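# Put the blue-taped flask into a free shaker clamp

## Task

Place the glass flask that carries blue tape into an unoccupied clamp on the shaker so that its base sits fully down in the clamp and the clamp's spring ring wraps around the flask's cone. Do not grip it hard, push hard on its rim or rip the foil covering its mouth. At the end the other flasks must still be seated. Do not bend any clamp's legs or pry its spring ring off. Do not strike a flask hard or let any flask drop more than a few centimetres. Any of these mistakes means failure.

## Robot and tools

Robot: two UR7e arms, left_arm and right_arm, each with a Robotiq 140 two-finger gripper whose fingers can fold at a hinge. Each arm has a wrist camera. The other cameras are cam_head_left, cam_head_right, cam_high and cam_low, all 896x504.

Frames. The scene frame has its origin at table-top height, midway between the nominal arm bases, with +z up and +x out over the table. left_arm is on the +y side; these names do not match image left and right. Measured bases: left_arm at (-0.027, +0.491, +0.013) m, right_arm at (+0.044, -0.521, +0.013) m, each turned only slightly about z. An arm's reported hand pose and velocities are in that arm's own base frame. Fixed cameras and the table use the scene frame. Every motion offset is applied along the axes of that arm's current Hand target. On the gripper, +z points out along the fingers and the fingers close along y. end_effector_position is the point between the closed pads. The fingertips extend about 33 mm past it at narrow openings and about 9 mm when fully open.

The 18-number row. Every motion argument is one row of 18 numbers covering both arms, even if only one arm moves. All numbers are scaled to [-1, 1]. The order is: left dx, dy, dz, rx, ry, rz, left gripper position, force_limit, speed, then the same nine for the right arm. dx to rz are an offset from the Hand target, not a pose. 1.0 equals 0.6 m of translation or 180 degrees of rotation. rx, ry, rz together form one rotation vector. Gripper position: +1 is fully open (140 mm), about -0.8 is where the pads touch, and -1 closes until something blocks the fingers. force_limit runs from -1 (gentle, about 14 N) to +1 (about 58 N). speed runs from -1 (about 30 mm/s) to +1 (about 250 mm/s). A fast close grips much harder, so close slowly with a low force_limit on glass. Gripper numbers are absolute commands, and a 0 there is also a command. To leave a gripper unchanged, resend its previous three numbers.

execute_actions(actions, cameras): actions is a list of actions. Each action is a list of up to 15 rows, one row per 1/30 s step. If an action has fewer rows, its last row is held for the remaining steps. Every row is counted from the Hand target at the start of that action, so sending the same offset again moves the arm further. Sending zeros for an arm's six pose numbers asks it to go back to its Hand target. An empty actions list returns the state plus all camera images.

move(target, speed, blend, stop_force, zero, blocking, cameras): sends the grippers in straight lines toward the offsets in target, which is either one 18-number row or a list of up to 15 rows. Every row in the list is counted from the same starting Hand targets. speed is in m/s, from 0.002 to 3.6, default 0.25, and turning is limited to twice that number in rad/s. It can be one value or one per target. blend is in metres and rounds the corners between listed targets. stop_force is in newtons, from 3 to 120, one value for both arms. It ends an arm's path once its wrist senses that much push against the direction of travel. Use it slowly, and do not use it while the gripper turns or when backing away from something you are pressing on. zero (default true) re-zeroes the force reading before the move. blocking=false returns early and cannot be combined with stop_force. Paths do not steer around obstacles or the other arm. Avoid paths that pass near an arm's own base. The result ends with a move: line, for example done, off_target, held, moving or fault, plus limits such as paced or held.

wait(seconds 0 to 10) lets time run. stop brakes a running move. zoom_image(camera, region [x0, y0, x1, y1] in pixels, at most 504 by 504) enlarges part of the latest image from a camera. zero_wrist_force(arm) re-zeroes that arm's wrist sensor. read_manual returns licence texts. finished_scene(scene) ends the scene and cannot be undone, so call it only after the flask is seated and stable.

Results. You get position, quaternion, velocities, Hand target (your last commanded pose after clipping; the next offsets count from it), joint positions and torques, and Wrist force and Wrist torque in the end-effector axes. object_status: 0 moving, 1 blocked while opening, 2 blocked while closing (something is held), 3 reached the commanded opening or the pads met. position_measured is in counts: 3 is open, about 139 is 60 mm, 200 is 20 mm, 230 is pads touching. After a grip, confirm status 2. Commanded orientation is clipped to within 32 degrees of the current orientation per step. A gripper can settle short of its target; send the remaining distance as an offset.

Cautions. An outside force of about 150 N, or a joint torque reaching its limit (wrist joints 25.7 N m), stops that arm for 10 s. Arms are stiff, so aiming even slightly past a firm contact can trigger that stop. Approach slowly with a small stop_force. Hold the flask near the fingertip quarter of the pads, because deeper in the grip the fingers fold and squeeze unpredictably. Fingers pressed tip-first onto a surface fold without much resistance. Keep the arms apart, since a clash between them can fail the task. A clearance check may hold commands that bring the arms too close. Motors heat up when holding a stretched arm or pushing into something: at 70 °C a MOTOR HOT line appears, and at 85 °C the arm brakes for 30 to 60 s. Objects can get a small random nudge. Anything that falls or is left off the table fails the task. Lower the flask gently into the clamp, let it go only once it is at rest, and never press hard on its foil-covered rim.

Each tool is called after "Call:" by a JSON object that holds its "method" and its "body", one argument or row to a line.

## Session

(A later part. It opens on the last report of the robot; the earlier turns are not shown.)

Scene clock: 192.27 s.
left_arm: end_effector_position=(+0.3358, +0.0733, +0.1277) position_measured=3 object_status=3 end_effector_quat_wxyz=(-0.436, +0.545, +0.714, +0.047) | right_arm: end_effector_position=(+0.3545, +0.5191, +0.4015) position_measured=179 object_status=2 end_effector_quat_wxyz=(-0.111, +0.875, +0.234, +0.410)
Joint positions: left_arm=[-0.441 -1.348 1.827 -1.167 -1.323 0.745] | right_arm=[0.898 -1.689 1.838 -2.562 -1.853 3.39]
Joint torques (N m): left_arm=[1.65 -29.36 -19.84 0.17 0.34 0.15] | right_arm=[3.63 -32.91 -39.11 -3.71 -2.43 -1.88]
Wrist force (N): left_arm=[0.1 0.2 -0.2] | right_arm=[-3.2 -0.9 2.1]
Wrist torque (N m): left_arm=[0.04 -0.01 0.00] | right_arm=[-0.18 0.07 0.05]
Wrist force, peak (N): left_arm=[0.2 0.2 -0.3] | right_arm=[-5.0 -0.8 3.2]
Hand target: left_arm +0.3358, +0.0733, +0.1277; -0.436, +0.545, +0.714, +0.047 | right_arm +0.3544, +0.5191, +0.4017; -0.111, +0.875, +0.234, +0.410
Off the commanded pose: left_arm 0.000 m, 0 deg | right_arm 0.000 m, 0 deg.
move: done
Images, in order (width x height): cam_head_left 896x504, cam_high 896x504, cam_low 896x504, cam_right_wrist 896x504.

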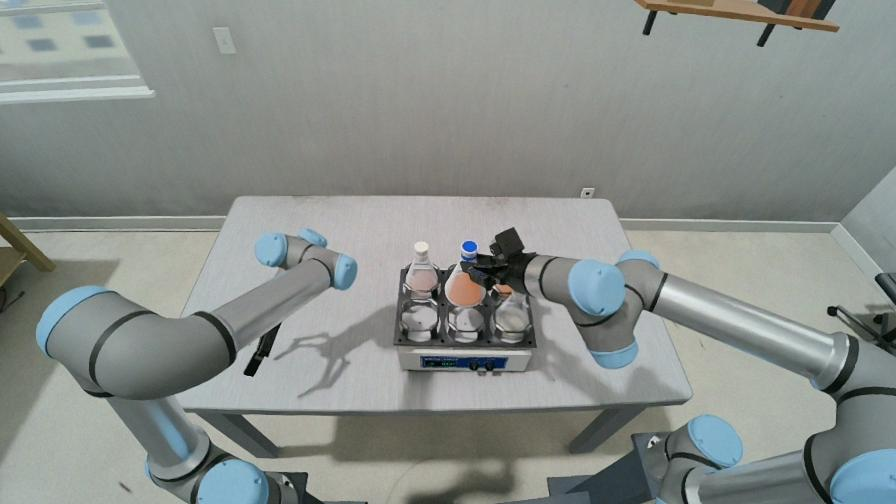

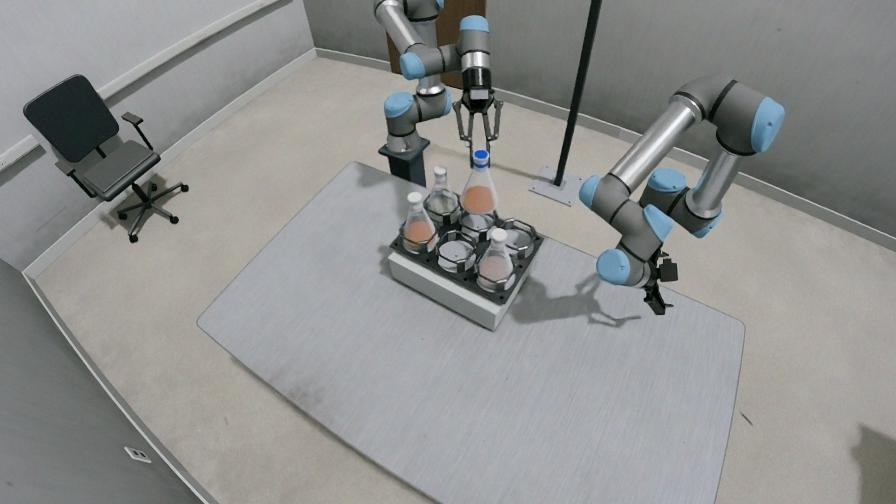

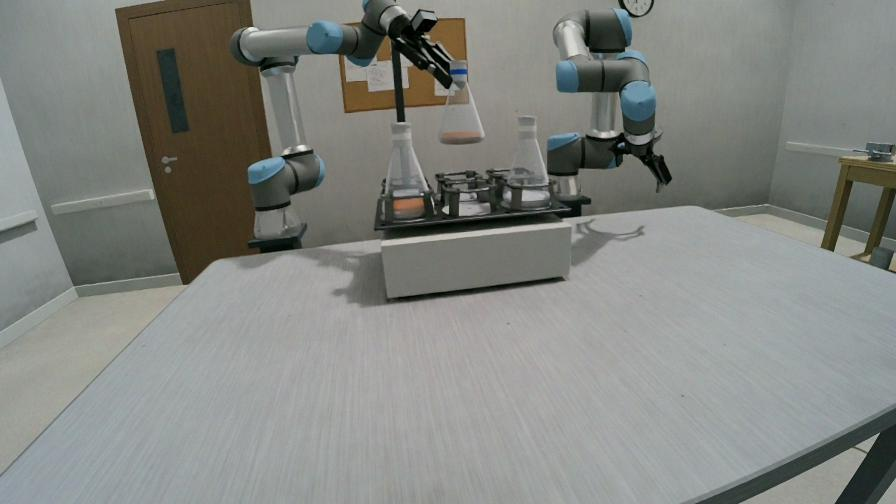

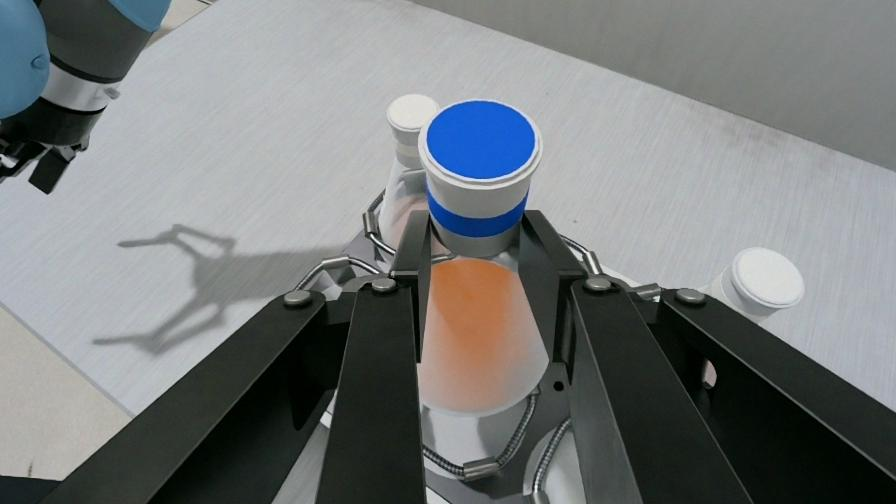

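Call:
{"method": "move", "body": {
  "target": [0,0,0,0,0,0,1,1,1,-0.068,-0.0017,0.0357,0,0,0,-1,-0.05,-1],
  "speed": 0.06,
  "cameras": ["cam_right_wrist","cam_low","cam_head_left","cam_high"]
}}

Call:
{"method": "zoom_image", "body": {
  "camera": "cam_right_wrist",
  "region": [380, 230, 620, 504]
}}

Call:
{"method": "zoom_image", "body": {
  "camera": "cam_low",
  "region": [370, 60, 590, 240]
}}

Call:
{"method": "zoom_image", "body": {
  "camera": "cam_head_left",
  "region": [370, 200, 560, 390]
}}

Call:
{"method": "zoom_image", "body": {
  "camera": "cam_high",
  "region": [380, 130, 560, 310]
}}

Scene clock: 245.50 s.
left_arm: end_effector_position=(+0.3358, +0.0733, +0.1277) position_measured=3 object_status=3 end_effector_quat_wxyz=(-0.436, +0.545, +0.714, +0.047) | right_arm: end_effector_position=(+0.3455, +0.5153, +0.3564) position_measured=179 object_status=2 end_effector_quat_wxyz=(-0.111, +0.875, +0.234, +0.410)
Joint positions: left_arm=[-0.441 -1.348 1.827 -1.167 -1.323 0.745] | right_arm=[0.909 -1.684 1.951 -2.677 -1.862 3.398]
Joint torques (N m): left_arm=[-0.18 -29.59 -19.02 0.07 0.57 -0.04] | right_arm=[-5.71 -21.38 -40.75 -2.7 -1.36 -0.03]
Wrist force (N): left_arm=[0.0 0.1 -0.2] | right_arm=[-2.8 -0.7 2.0]
Wrist torque (N m): left_arm=[0.04 0.00 0.00] | right_arm=[-0.14 0.02 -0.01]
Wrist force, peak (N): left_arm=[-0.2 0.2 0.3] | right_arm=[-4.5 -0.7 2.7]
Hand target: left_arm +0.3358, +0.0733, +0.1277; -0.436, +0.545, +0.714, +0.047 | right_arm +0.3455, +0.5153, +0.3566; -0.111, +0.875, +0.234, +0.410
Off the commanded pose: left_arm 0.000 m, 0 deg | right_arm 0.000 m, 0 deg.
move: done
Images, in order (width x height): cam_head_left 896x504, cam_high 896x504, cam_low 896x504, cam_right_wrist 896x504.

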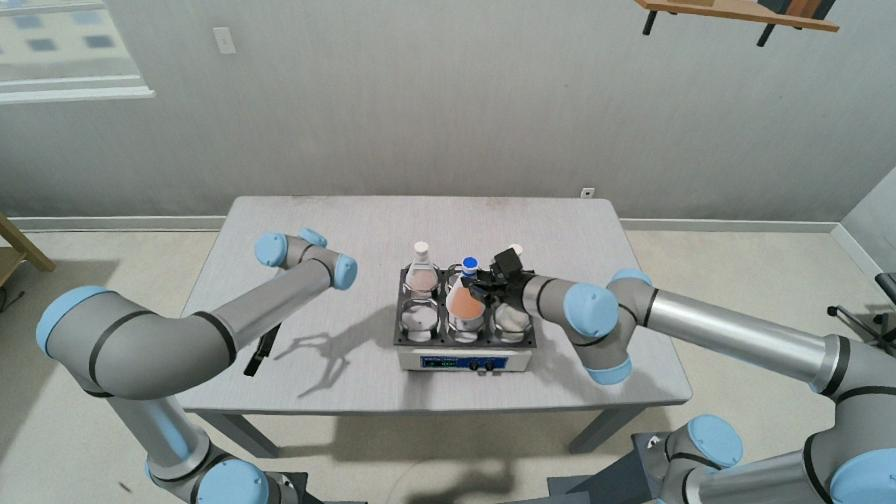

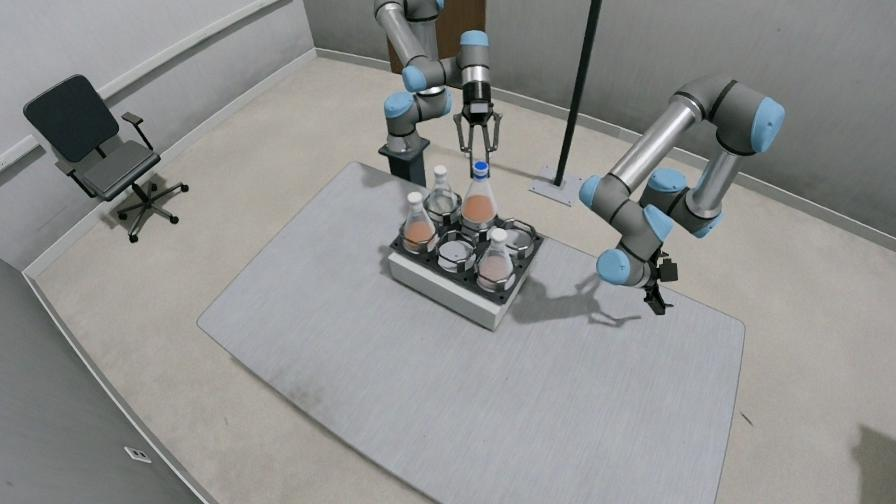

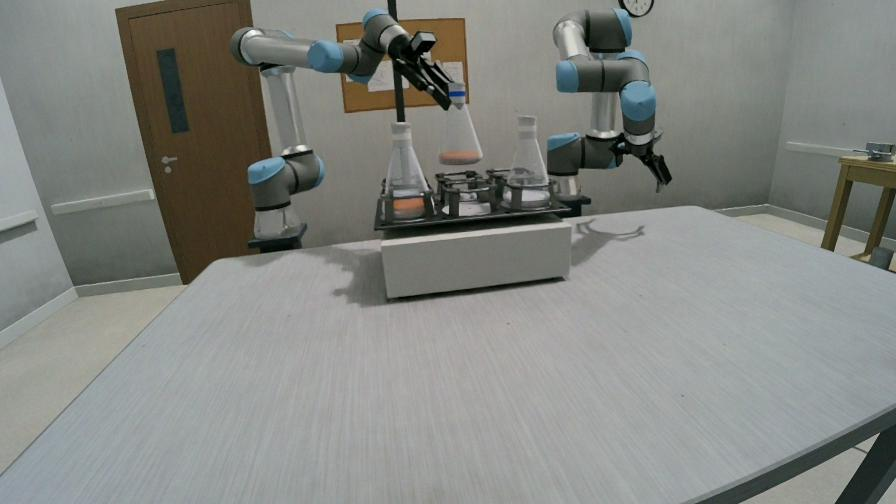

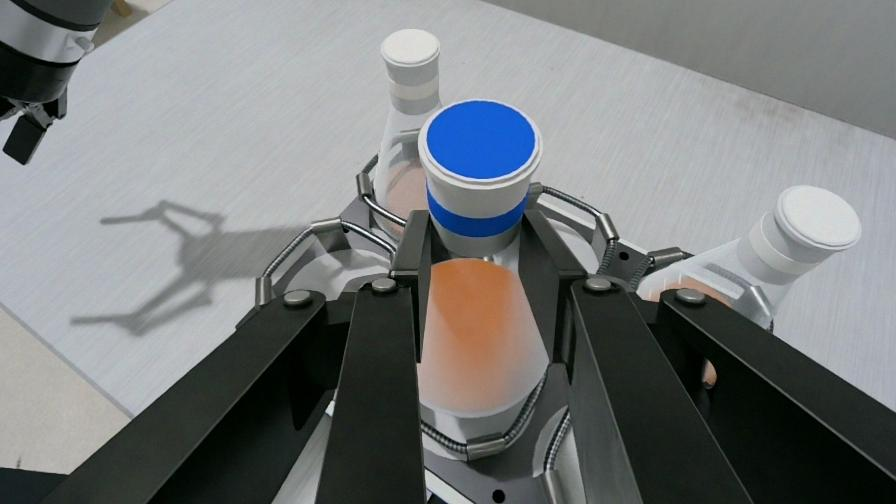

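Scaled by 1.839 from the camera's 896x504 image, which has a finer 1280x720 frame.

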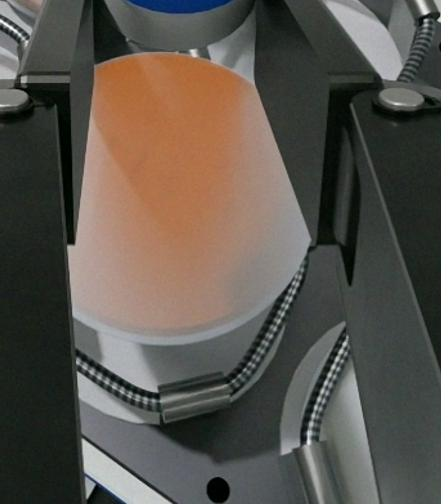

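Scaled by 2.291 from the camera's 896x504 image, which has a finer 1280x720 frame.

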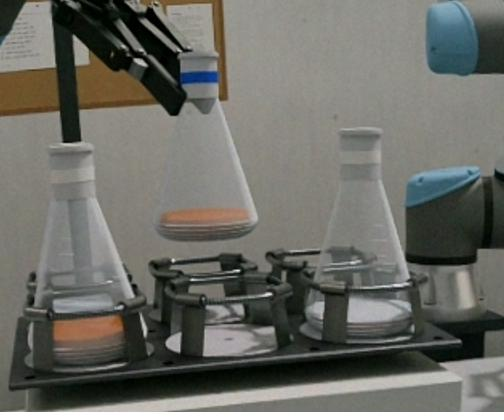

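Scaled by 2.653 from the camera's 896x504 image, which has a finer 1280x720 frame.

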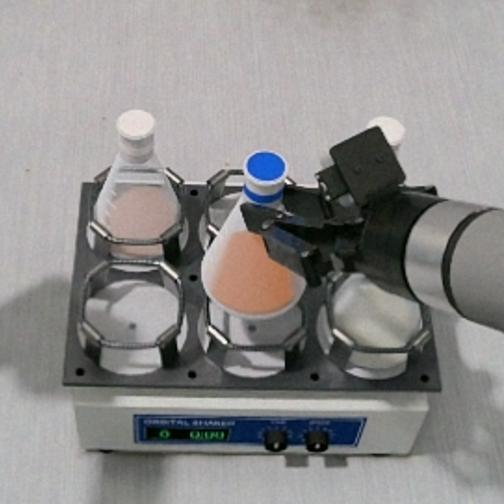

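Scaled by 2.800 from the camera's 896x504 image, which has a finer 1280x720 frame.

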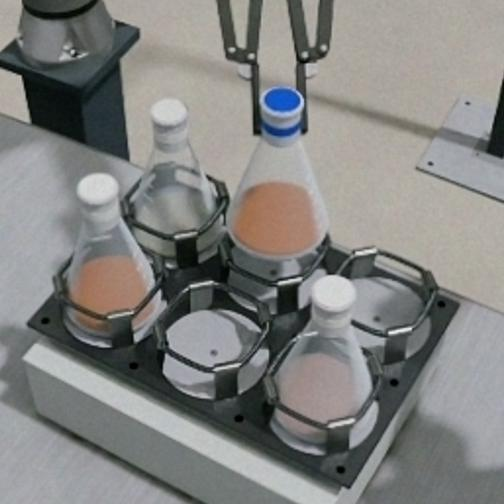

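Call:
{"method": "move", "body": {
  "target": [0,0,0,0,0,0,1,1,1,-0.0795,0,0.0631,0,0,0,-1,-0.05,-1],
  "speed": 0.015,
  "stop_force": 15,
  "cameras": ["cam_right_wrist","cam_low"]
}}

Call:
{"method": "zoom_image", "body": {
  "camera": "cam_right_wrist",
  "region": [380, 230, 620, 504]
}}

Call:
{"method": "zoom_image", "body": {
  "camera": "cam_low",
  "region": [370, 60, 590, 240]
}}

Scene clock: 265.47 s.
left_arm: end_effector_position=(+0.3358, +0.0733, +0.1277) position_measured=3 object_status=3 end_effector_quat_wxyz=(-0.436, +0.545, +0.714, +0.047) | right_arm: end_effector_position=(+0.3449, +0.5151, +0.3265) position_measured=179 object_status=2 end_effector_quat_wxyz=(-0.111, +0.875, +0.234, +0.410)
Joint positions: left_arm=[-0.441 -1.348 1.827 -1.167 -1.323 0.745] | right_arm=[0.91 -1.661 2.012 -2.761 -1.863 3.399]
Joint torques (N m): left_arm=[-0.69 -29.35 -19.51 0.06 0.46 -0.14] | right_arm=[-3.78 -25.67 -32.05 -2.72 1.42 0.83]
Wrist force (N): left_arm=[0.1 0.1 0.0] | right_arm=[5.3 -0.6 -10.3]
Wrist torque (N m): left_arm=[0.01 -0.02 0.01] | right_arm=[-0.09 -0.01 0.02]
Wrist force, peak (N): left_arm=[0.2 0.4 0.0] | right_arm=[9.6 -0.5 -15.5]
Hand target: left_arm +0.3358, +0.0733, +0.1277; -0.436, +0.545, +0.714, +0.047 | right_arm +0.3449, +0.5151, +0.3265; -0.111, +0.875, +0.234, +0.410 (not the last commanded pose)
Off the commanded pose: left_arm 0.000 m, 0 deg | right_arm 0.031 m, 0 deg.
move: contact (right_arm)
Images, in order (width x height): cam_low 896x504, cam_right_wrist 896x504.

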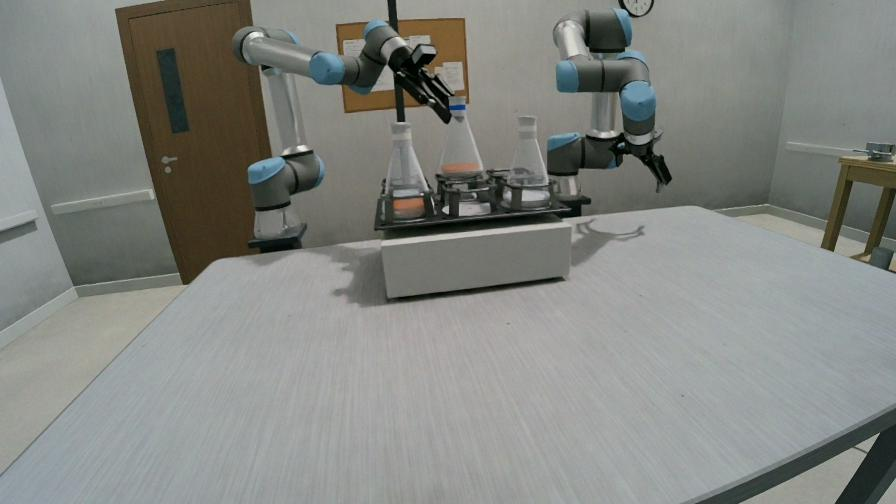

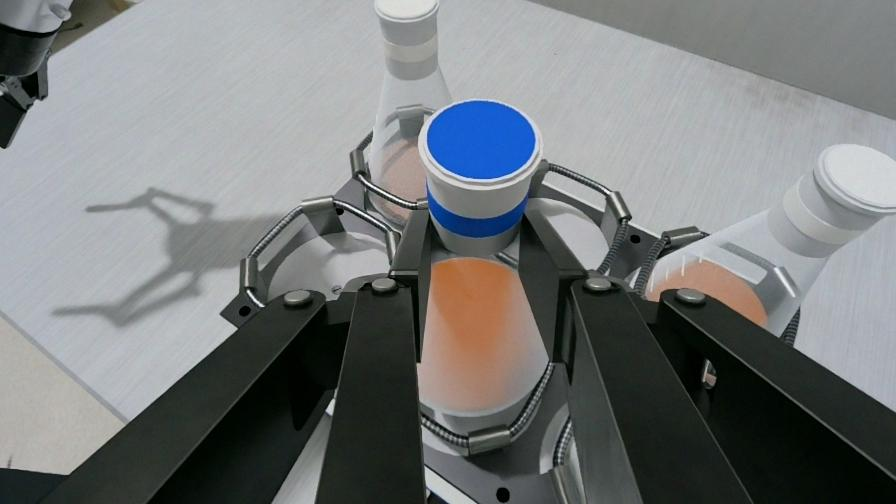

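Scaled by 1.839 from the camera's 896x504 image, which has a finer 1280x720 frame.

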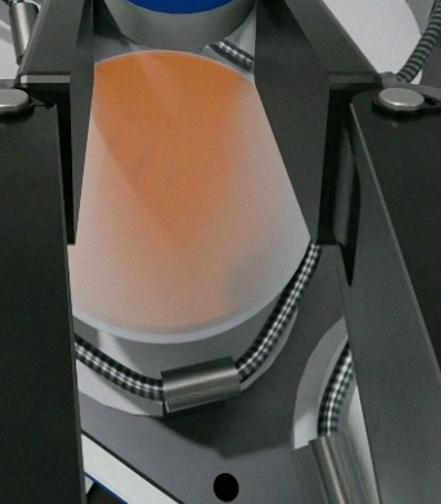

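Scaled by 2.291 from the camera's 896x504 image, which has a finer 1280x720 frame.

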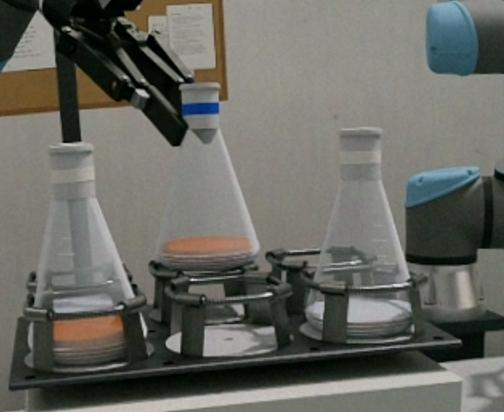

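Call:
{"method": "move", "body": {
  "target": [0,0,0,0,0,0,1,1,1,0.0008,0,-0.0094,0,0,0,-1,-0.05,-1],
  "speed": 0.02
}}

Call:
{"method": "move", "body": {
  "target": [0,0,0,0,0,0,1,1,1,-0.0447,0,0.0375,0,0,0,-1,-0.05,-1],
  "speed": 0.01,
  "stop_force": 25,
  "cameras": ["cam_right_wrist","cam_low"]
}}

Call:
{"method": "zoom_image", "body": {
  "camera": "cam_right_wrist",
  "region": [380, 230, 620, 504]
}}

Call:
{"method": "zoom_image", "body": {
  "camera": "cam_low",
  "region": [370, 60, 590, 240]
}}

Scene clock: 282.37 s.
left_arm: end_effector_position=(+0.3358, +0.0733, +0.1277) position_measured=3 object_status=3 end_effector_quat_wxyz=(-0.436, +0.545, +0.714, +0.047) | right_arm: end_effector_position=(+0.3413, +0.5130, +0.3306) position_measured=179 object_status=2 end_effector_quat_wxyz=(-0.111, +0.875, +0.234, +0.410)
Joint positions: left_arm=[-0.441 -1.348 1.827 -1.167 -1.323 0.745] | right_arm=[0.914 -1.673 2.011 -2.748 -1.866 3.401]
Joint torques (N m): left_arm=[-0.99 -28.95 -17.85 0.07 0.48 -0.16] | right_arm=[0.9 -16.82 -41.37 -4.66 -2.71 1.71]
Wrist force (N): left_arm=[0.0 0.1 0.0] | right_arm=[-3.1 -1.0 1.7]
Wrist torque (N m): left_arm=[0.03 -0.02 0.00] | right_arm=[-0.19 0.01 -0.02]
Wrist force, peak (N): left_arm=[0.4 0.1 -0.2] | right_arm=[6.4 -0.7 -10.9]
Hand target: left_arm +0.3358, +0.0733, +0.1277; -0.436, +0.545, +0.714, +0.047 | right_arm +0.3414, +0.5131, +0.3305; -0.111, +0.875, +0.234, +0.410
Off the commanded pose: left_arm 0.000 m, 0 deg | right_arm 0.000 m, 0 deg.
move: done

Scene clock: 284.23 s.
left_arm: end_effector_position=(+0.3358, +0.0733, +0.1277) position_measured=3 object_status=3 end_effector_quat_wxyz=(-0.436, +0.545, +0.714, +0.047) | right_arm: end_effector_position=(+0.3415, +0.5132, +0.3230) position_measured=179 object_status=2 end_effector_quat_wxyz=(-0.112, +0.875, +0.234, +0.410)
Joint positions: left_arm=[-0.441 -1.348 1.827 -1.167 -1.323 0.745] | right_arm=[0.914 -1.666 2.026 -2.77 -1.866 3.401]
Joint torques (N m): left_arm=[-0.83 -28.29 -18.62 0.04 0.66 -0.04] | right_arm=[-7.22 -18.87 -28.18 3.53 0.12 -0.5]
Wrist force (N): left_arm=[0.0 0.1 0.0] | right_arm=[10.5 0.1 -19.5]
Wrist torque (N m): left_arm=[0.01 -0.02 0.00] | right_arm=[-0.11 -0.05 0.03]
Wrist force, peak (N): left_arm=[0.1 0.5 0.0] | right_arm=[14.1 0.2 -23.8]
Hand target: left_arm +0.3358, +0.0733, +0.1277; -0.436, +0.545, +0.714, +0.047 | right_arm +0.3415, +0.5131, +0.3229; -0.112, +0.875, +0.234, +0.410 (not the last commanded pose)
Off the commanded pose: left_arm 0.000 m, 0 deg | right_arm 0.027 m, 0 deg.
move: contact (right_arm)
Images, in order (width x height): cam_low 896x504, cam_right_wrist 896x504.

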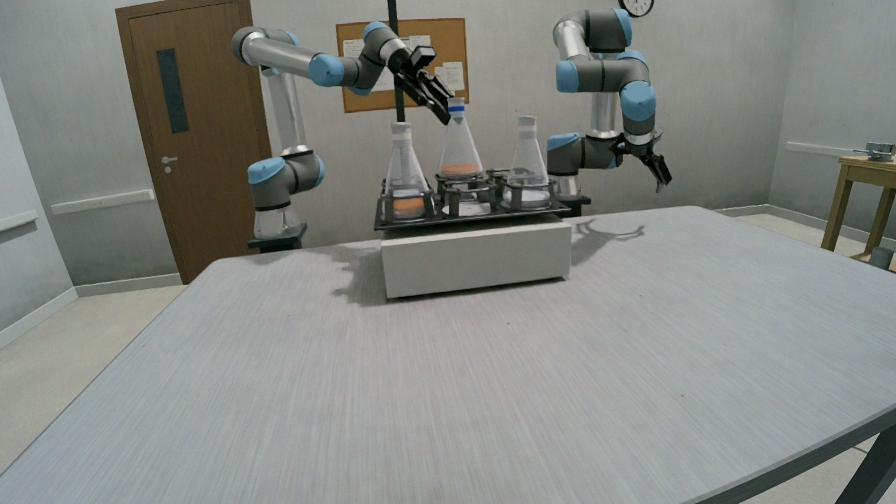

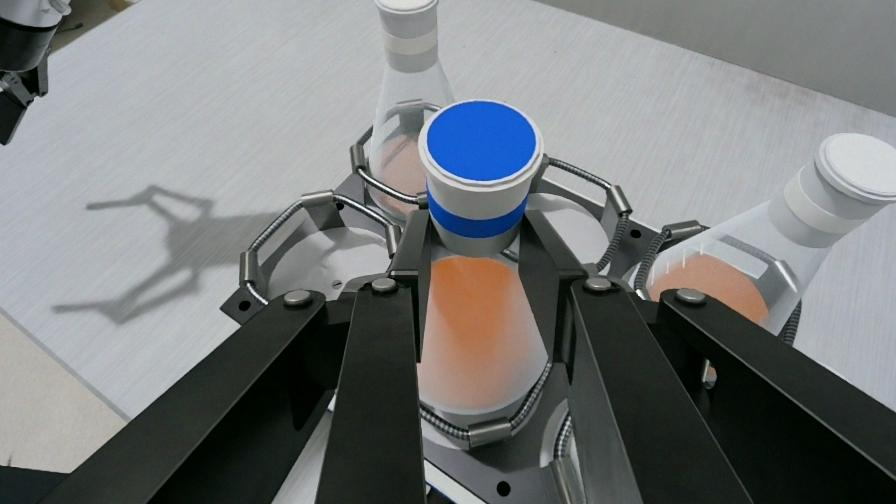

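Scaled by 1.839 from the camera's 896x504 image, which has a finer 1280x720 frame.

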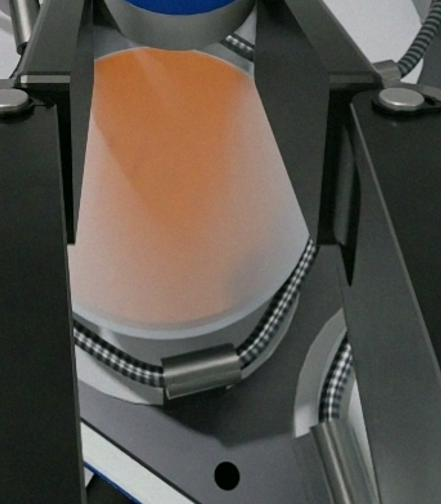

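Scaled by 2.291 from the camera's 896x504 image, which has a finer 1280x720 frame.

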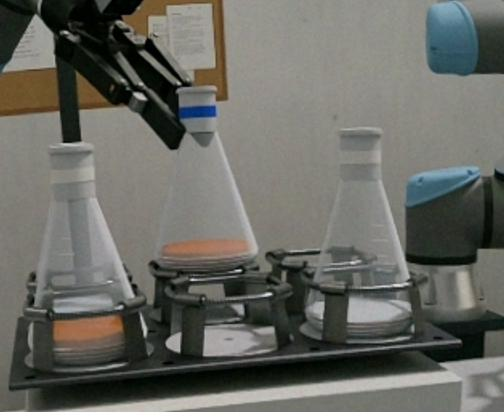

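Call:
{"method": "move", "body": {
  "target": [
    [0,0,0,0,0,0,1,1,1,-0.0007,0,-0.0059,0,0,0,-1,-0.05,-1],
    [0,0,0,0,0,0,1,1,1,-0.0032,0,-0.0038,0,0,0,-1,-0.05,-1]
  ],
  "speed": 0.02
}}

Call:
{"method": "move", "body": {
  "target": [0,0,0,0,0,0,1,1,1,-0.0255,0,0.0214,0,0,0,-1,-0.05,-1],
  "speed": 0.01,
  "stop_force": 30,
  "cameras": ["cam_low","cam_right_wrist"]
}}

Call:
{"method": "zoom_image", "body": {
  "camera": "cam_low",
  "region": [370, 60, 590, 240]
}}

Call:
{"method": "zoom_image", "body": {
  "camera": "cam_right_wrist",
  "region": [250, 150, 650, 500]
}}

Scene clock: 313.30 s.
left_arm: end_effector_position=(+0.3358, +0.0733, +0.1277) position_measured=3 object_status=3 end_effector_quat_wxyz=(-0.436, +0.545, +0.714, +0.047) | right_arm: end_effector_position=(+0.3388, +0.5116, +0.3228) position_measured=179 object_status=2 end_effector_quat_wxyz=(-0.112, +0.875, +0.234, +0.410)
Joint positions: left_arm=[-0.441 -1.348 1.827 -1.167 -1.323 0.745] | right_arm=[0.917 -1.672 2.031 -2.769 -1.868 3.403]
Joint torques (N m): left_arm=[-0.19 -29.27 -17.77 0.19 0.7 -0.15] | right_arm=[-0.91 -10.3 -36.1 -2.92 -1.96 1.13]
Wrist force (N): left_arm=[-0.1 0.1 0.1] | right_arm=[-2.9 -1.0 1.2]
Wrist torque (N m): left_arm=[0.02 0.00 0.00] | right_arm=[-0.24 -0.01 -0.02]
Wrist force, peak (N): left_arm=[-0.2 0.3 0.2] | right_arm=[11.6 0.0 -20.5]
Hand target: left_arm +0.3358, +0.0733, +0.1277; -0.436, +0.545, +0.714, +0.047 | right_arm +0.3389, +0.5117, +0.3229; -0.112, +0.875, +0.234, +0.410
Off the commanded pose: left_arm 0.000 m, 0 deg | right_arm 0.000 m, 0 deg.
move: done

Scene clock: 315.07 s.
left_arm: end_effector_position=(+0.3358, +0.0733, +0.1277) position_measured=3 object_status=3 end_effector_quat_wxyz=(-0.436, +0.545, +0.714, +0.047) | right_arm: end_effector_position=(+0.3390, +0.5118, +0.3164) position_measured=179 object_status=2 end_effector_quat_wxyz=(-0.112, +0.874, +0.233, +0.410)
Joint positions: left_arm=[-0.441 -1.348 1.827 -1.167 -1.323 0.745] | right_arm=[0.917 -1.665 2.044 -2.789 -1.868 3.403]
Joint torques (N m): left_arm=[0.11 -28.2 -18.34 -0.16 0.57 -0.21] | right_arm=[-5.59 -17.85 -24.79 4.53 1.32 -0.46]
Wrist force (N): left_arm=[-0.2 0.0 0.1] | right_arm=[17.9 2.7 -14.8]
Wrist torque (N m): left_arm=[0.01 0.03 0.00] | right_arm=[-0.46 -0.22 -0.07]
Wrist force, peak (N): left_arm=[0.0 0.3 0.2] | right_arm=[24.7 2.8 -22.7]
Hand target: left_arm +0.3358, +0.0733, +0.1277; -0.436, +0.545, +0.714, +0.047 | right_arm +0.3389, +0.5117, +0.3163; -0.112, +0.874, +0.233, +0.410 (not the last commanded pose)
Off the commanded pose: left_arm 0.000 m, 0 deg | right_arm 0.014 m, 0 deg.
move: contact (right_arm)
Images, in order (width x height): cam_low 896x504, cam_right_wrist 896x504.

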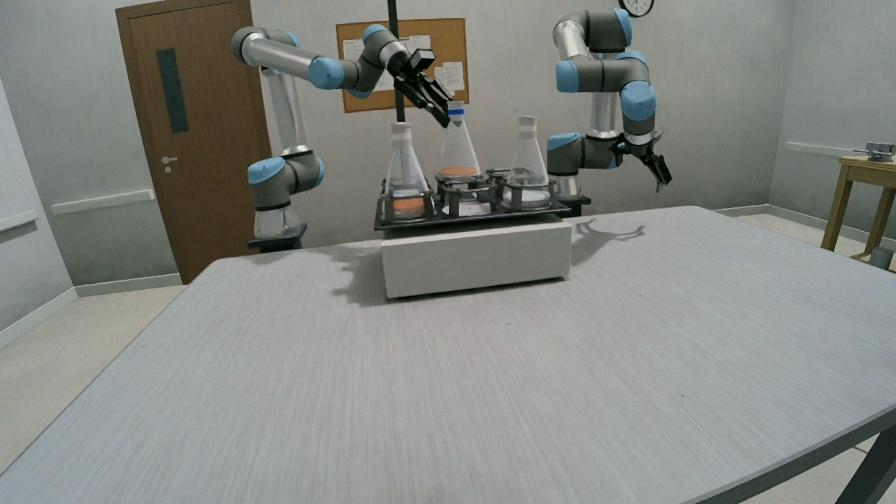

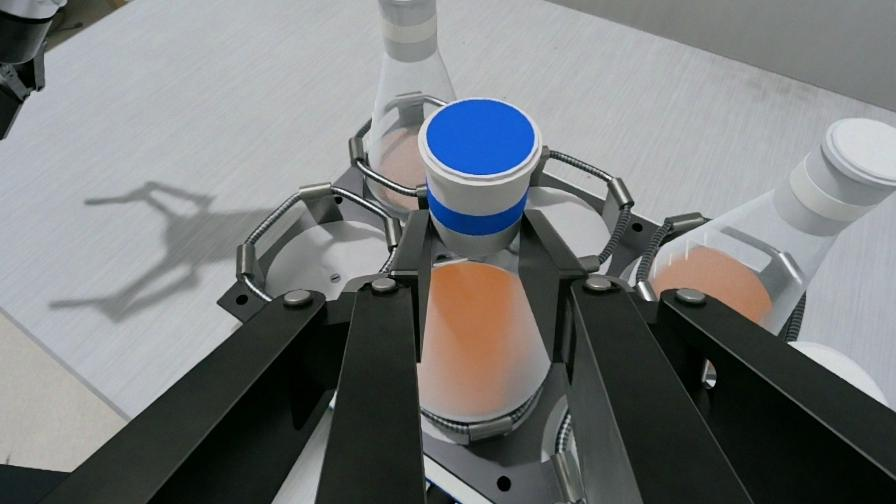

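Scaled by 2.291 from the camera's 896x504 image, which has a finer 1280x720 frame.

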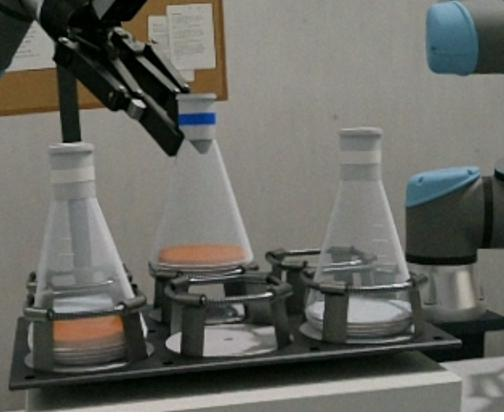

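Scaled by 1.260 from the camera's 896x504 image, which has a finer 1280x720 frame.

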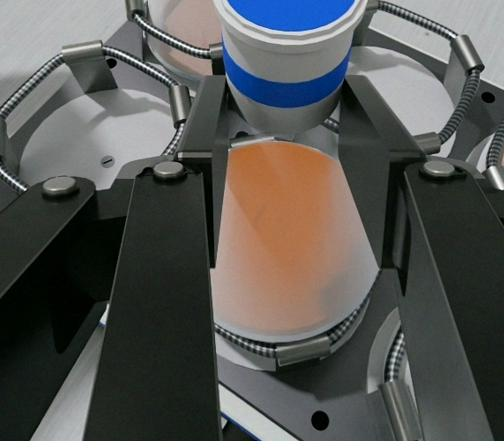

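Call:
{"method": "move", "body": {
  "target": [0,0,0,0,0,0,1,1,1,-0.0255,0,0.0214,0,0,0,-1,-0.05,-1],
  "speed": 0.01,
  "stop_force": 20,
  "cameras": []
}}

Call:
{"method": "zoom_image", "body": {
  "camera": "cam_low",
  "region": [370, 60, 590, 240]
}}

Scene clock: 325.00 s.
left_arm: end_effector_position=(+0.3358, +0.0733, +0.1277) position_measured=3 object_status=3 end_effector_quat_wxyz=(-0.436, +0.545, +0.714, +0.047) | right_arm: end_effector_position=(+0.3400, +0.5132, +0.3138) position_measured=179 object_status=2 end_effector_quat_wxyz=(-0.116, +0.872, +0.232, +0.415)
Joint positions: left_arm=[-0.441 -1.348 1.827 -1.167 -1.323 0.745] | right_arm=[0.917 -1.659 2.056 -2.822 -1.868 3.403]
Joint torques (N m): left_arm=[-0.87 -28.91 -18.59 0.39 0.66 -0.06] | right_arm=[-1.84 -9.7 -18.37 6.72 4.01 -1.37]
Wrist force (N): left_arm=[0.1 0.0 0.1] | right_arm=[27.3 6.2 -27.9]
Wrist torque (N m): left_arm=[0.01 -0.01 0.00] | right_arm=[-0.92 -0.38 -0.46]
Wrist force, peak (N): left_arm=[0.1 0.1 0.5] | right_arm=[28.0 7.5 -35.4]
Hand target: left_arm +0.3358, +0.0733, +0.1277; -0.436, +0.545, +0.714, +0.047 | right_arm +0.3399, +0.5131, +0.3135; -0.115, +0.872, +0.232, +0.415 (not the last commanded pose)
Off the commanded pose: left_arm 0.000 m, 0 deg | right_arm 0.018 m, 1 deg.
move: contact (right_arm)
No camera images: "cameras" was empty.

Scaled by 2.291 from the camera's 896x504 image, which has a finer 1280x720 frame.
This view is cut from an older image: the scene may have changed since it was taken.

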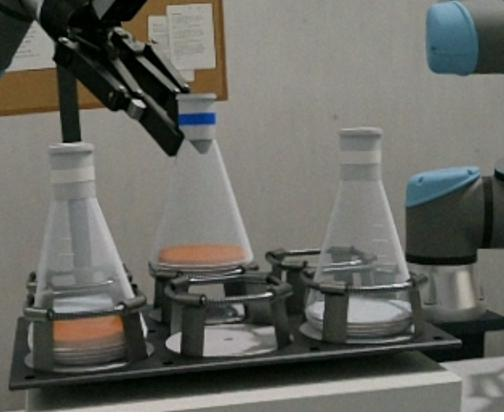

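Call:
{"method": "move", "body": {
  "target": [
    [0,0,0,0,0,0,1,1,1,-0.0038,0.0214,0.0032,0.0179,0,0.0213,-1,-0.05,-1],
    [0,0,0,0,0,0,1,1,1,-0.0064,-0.0171,0.0054,-0.0143,0,-0.017,-1,-0.05,-1],
    [0,0,0,0,0,0,1,1,1,-0.0077,0,0.0064,0,0,0,-1,-0.05,-1]
  ],
  "speed": 0.04,
  "stop_force": 45,
  "cameras": ["cam_low","cam_right_wrist"]
}}

Call:
{"method": "zoom_image", "body": {
  "camera": "cam_low",
  "region": [370, 60, 590, 240]
}}

Scene clock: 346.10 s.
left_arm: end_effector_position=(+0.3358, +0.0733, +0.1277) position_measured=3 object_status=3 end_effector_quat_wxyz=(-0.436, +0.545, +0.714, +0.047) | right_arm: end_effector_position=(+0.3402, +0.5134, +0.3084) position_measured=179 object_status=2 end_effector_quat_wxyz=(-0.116, +0.872, +0.231, +0.416)
Joint positions: left_arm=[-0.441 -1.348 1.827 -1.167 -1.323 0.745] | right_arm=[0.917 -1.652 2.067 -2.842 -1.868 3.403]
Joint torques (N m): left_arm=[-0.62 -28.26 -18.94 0.19 0.67 -0.08] | right_arm=[9.54 10.24 -18.02 6.73 0.49 -1.43]
Wrist force (N): left_arm=[-0.1 0.1 0.1] | right_arm=[29.8 1.5 -15.4]
Wrist torque (N m): left_arm=[0.02 0.00 0.01] | right_arm=[-0.81 -0.25 -0.50]
Wrist force, peak (N): left_arm=[0.4 0.3 0.0] | right_arm=[29.7 12.7 -37.9]
Hand target: left_arm +0.3358, +0.0733, +0.1277; -0.436, +0.545, +0.714, +0.047 | right_arm +0.3400, +0.5131, +0.3075; -0.115, +0.872, +0.232, +0.415
Off the commanded pose: left_arm 0.000 m, 0 deg | right_arm 0.001 m, 0 deg.
move: done
Images, in order (width x height): cam_low 896x504, cam_right_wrist 896x504.

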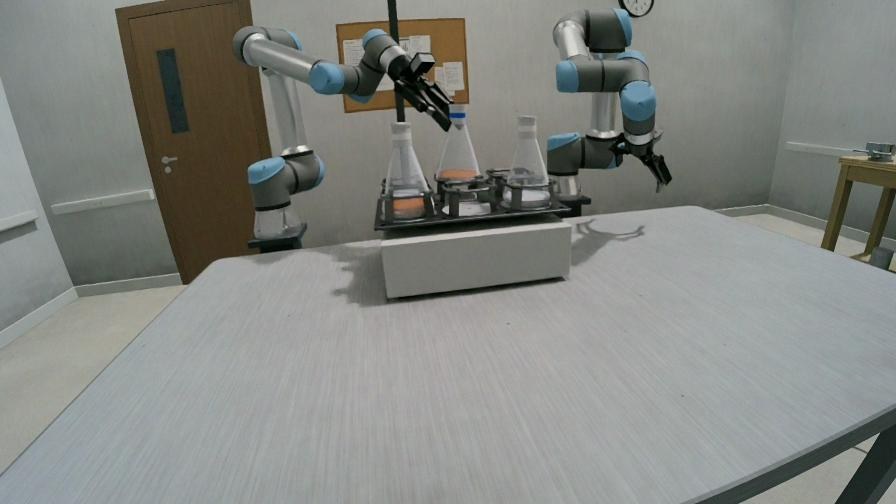

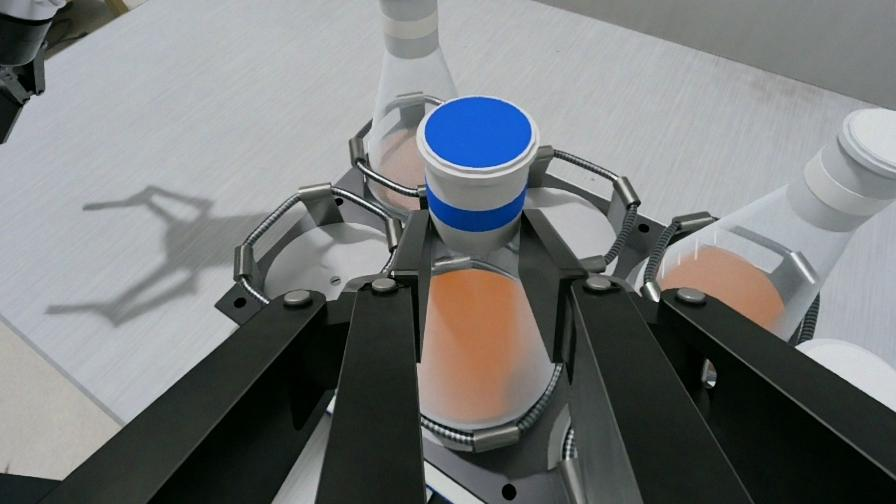

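Scaled by 2.291 from the camera's 896x504 image, which has a finer 1280x720 frame.

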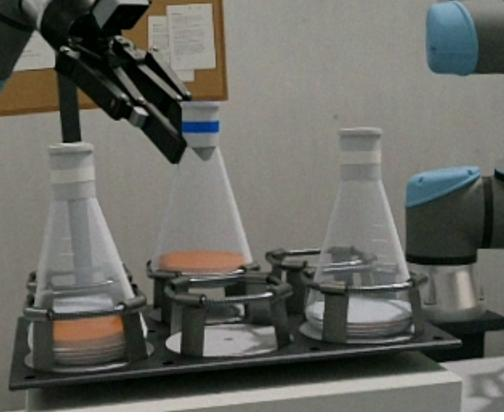

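Call:
{"method": "move", "body": {
  "target": [
    [0,0,0,0,0,0,1,1,1,-0.0022,0.0214,0.0051,0.0179,0,0.0213,-1,-0.05,-1],
    [0,0,0,0,0,0,1,1,1,-0.0048,-0.0214,0.0073,-0.0179,0,-0.0213,-1,-0.05,-1],
    [0,0,0,0,0,0,1,1,1,-0.0074,0.0214,0.0094,0.0179,0,0.0213,-1,-0.05,-1],
    [0,0,0,0,0,0,1,1,1,-0.0087,0,0.0105,0,0,0,-1,-0.05,-1]
  ],
  "speed": 0.04,
  "stop_force": 45,
  "cameras": ["cam_low","cam_right_wrist"]
}}

Call:
{"method": "zoom_image", "body": {
  "camera": "cam_low",
  "region": [370, 60, 590, 240]
}}

Scene clock: 361.63 s.
left_arm: end_effector_position=(+0.3358, +0.0733, +0.1277) position_measured=3 object_status=3 end_effector_quat_wxyz=(-0.436, +0.545, +0.714, +0.047) | right_arm: end_effector_position=(+0.3413, +0.5140, +0.2995) position_measured=179 object_status=2 end_effector_quat_wxyz=(-0.115, +0.872, +0.232, +0.415)
Joint positions: left_arm=[-0.441 -1.348 1.827 -1.167 -1.323 0.745] | right_arm=[0.916 -1.64 2.078 -2.863 -1.867 3.402]
Joint torques (N m): left_arm=[-0.68 -26.15 -18.46 0.28 0.75 -0.19] | right_arm=[-4.37 -33.72 -16.14 -7.37 3.23 2.37]
Wrist force (N): left_arm=[0.0 0.3 0.2] | right_arm=[-4.0 3.5 3.5]
Wrist torque (N m): left_arm=[0.05 -0.01 0.01] | right_arm=[-0.43 -0.02 -0.07]
Wrist force, peak (N): left_arm=[-0.1 0.5 0.0] | right_arm=[30.4 -5.0 -22.3]
Hand target: left_arm +0.3358, +0.0733, +0.1277; -0.436, +0.545, +0.714, +0.047 | right_arm +0.3414, +0.5140, +0.2995; -0.115, +0.872, +0.232, +0.415
Off the commanded pose: left_arm 0.000 m, 0 deg | right_arm 0.000 m, 0 deg.
move: done
Images, in order (width x height): cam_low 896x504, cam_right_wrist 896x504.

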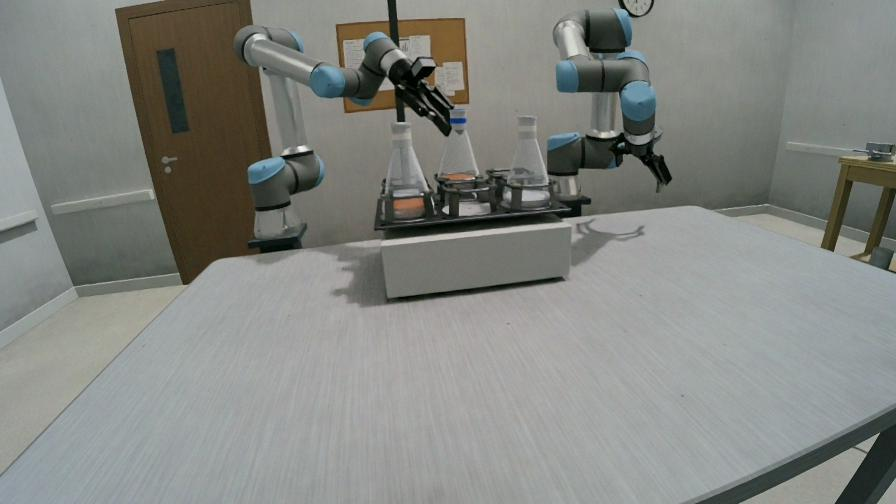

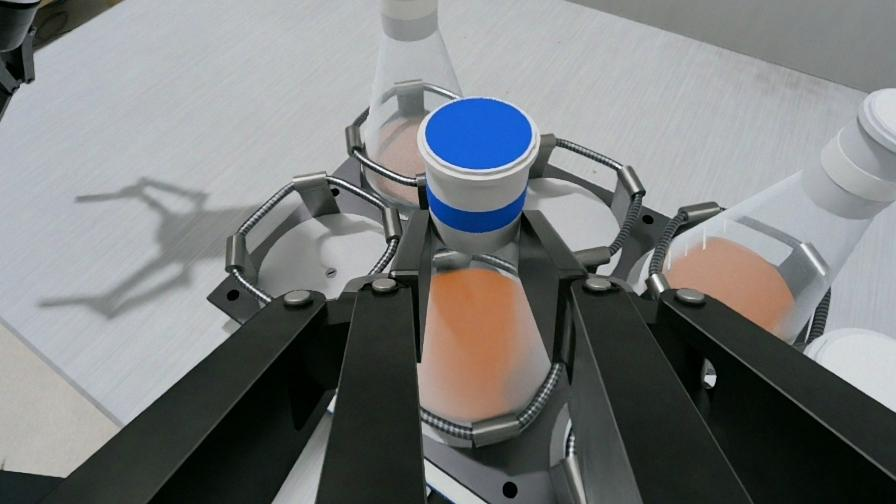

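Scaled by 2.291 from the camera's 896x504 image, which has a finer 1280x720 frame.

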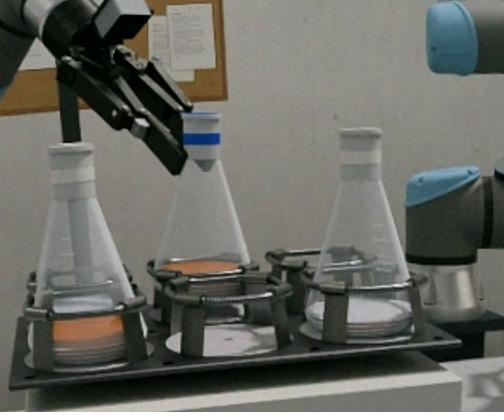

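Call:
{"method": "move", "body": {
  "target": [0,0,0,0,0,0,1,1,1,-0.051,0,0.0428,0,0,0,-1,-0.05,-1],
  "speed": 0.02,
  "stop_force": 12,
  "cameras": ["cam_low","cam_right_wrist"]
}}

Call:
{"method": "zoom_image", "body": {
  "camera": "cam_low",
  "region": [370, 60, 590, 240]
}}

Scene clock: 371.13 s.
left_arm: end_effector_position=(+0.3358, +0.0733, +0.1277) position_measured=3 object_status=3 end_effector_quat_wxyz=(-0.436, +0.545, +0.714, +0.047) | right_arm: end_effector_position=(+0.3416, +0.5144, +0.2807) position_measured=179 object_status=2 end_effector_quat_wxyz=(-0.116, +0.872, +0.232, +0.415)
Joint positions: left_arm=[-0.441 -1.348 1.827 -1.167 -1.323 0.745] | right_arm=[0.916 -1.616 2.11 -2.918 -1.867 3.402]
Joint torques (N m): left_arm=[0.23 -26.93 -18 0.49 0.77 -0.39] | right_arm=[-3.48 -26.83 -34.43 -3.63 2.8 1.98]
Wrist force (N): left_arm=[0.2 0.0 0.1] | right_arm=[4.0 -0.4 -5.9]
Wrist torque (N m): left_arm=[0.00 -0.05 0.00] | right_arm=[-0.24 -0.06 0.09]
Wrist force, peak (N): left_arm=[0.1 0.4 0.0] | right_arm=[11.4 -0.2 -14.1]
Hand target: left_arm +0.3358, +0.0733, +0.1277; -0.436, +0.545, +0.714, +0.047 | right_arm +0.3416, +0.5144, +0.2807; -0.116, +0.872, +0.232, +0.415 (not the last commanded pose)
Off the commanded pose: left_arm 0.000 m, 0 deg | right_arm 0.021 m, 0 deg.
move: contact (right_arm)
Images, in order (width x height): cam_low 896x504, cam_right_wrist 896x504.

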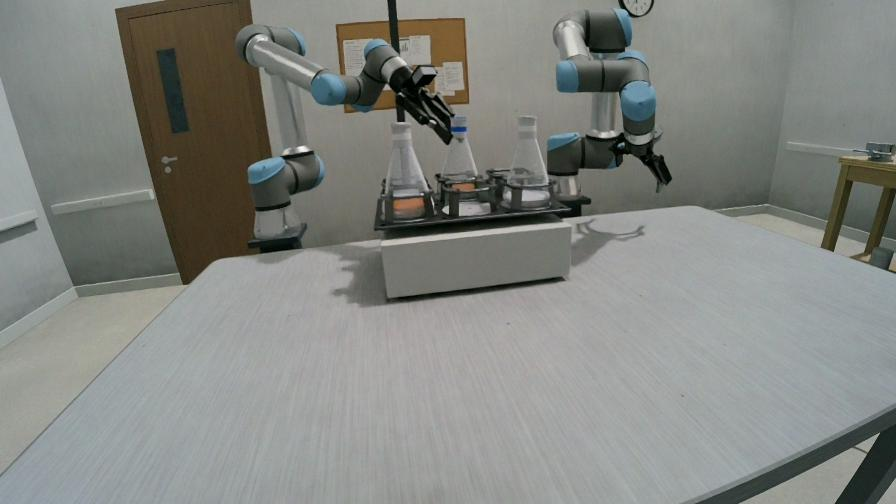

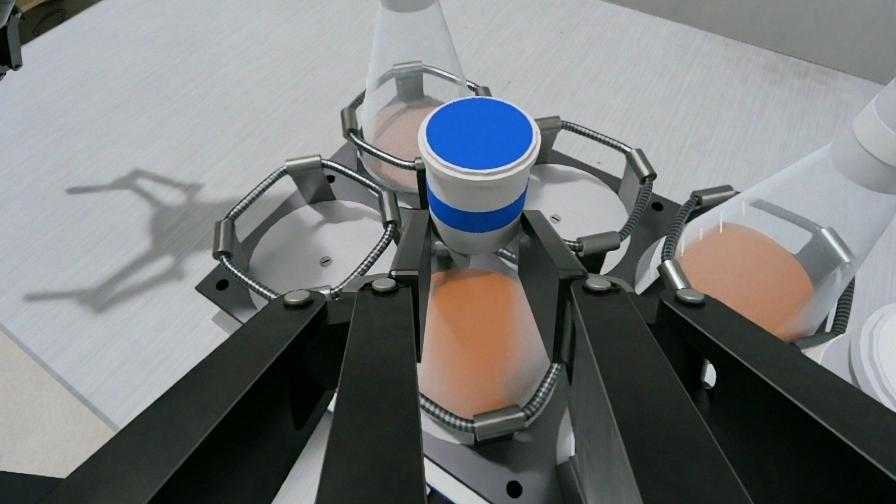

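Scaled by 2.291 from the camera's 896x504 image, which has a finer 1280x720 frame.

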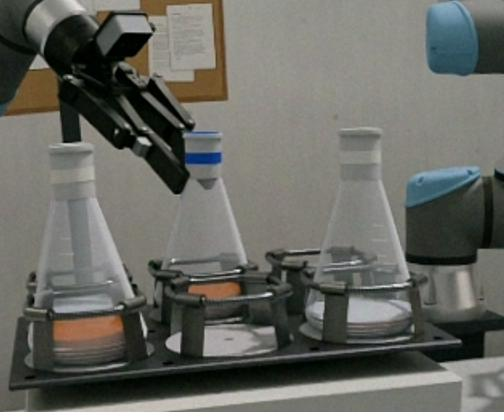

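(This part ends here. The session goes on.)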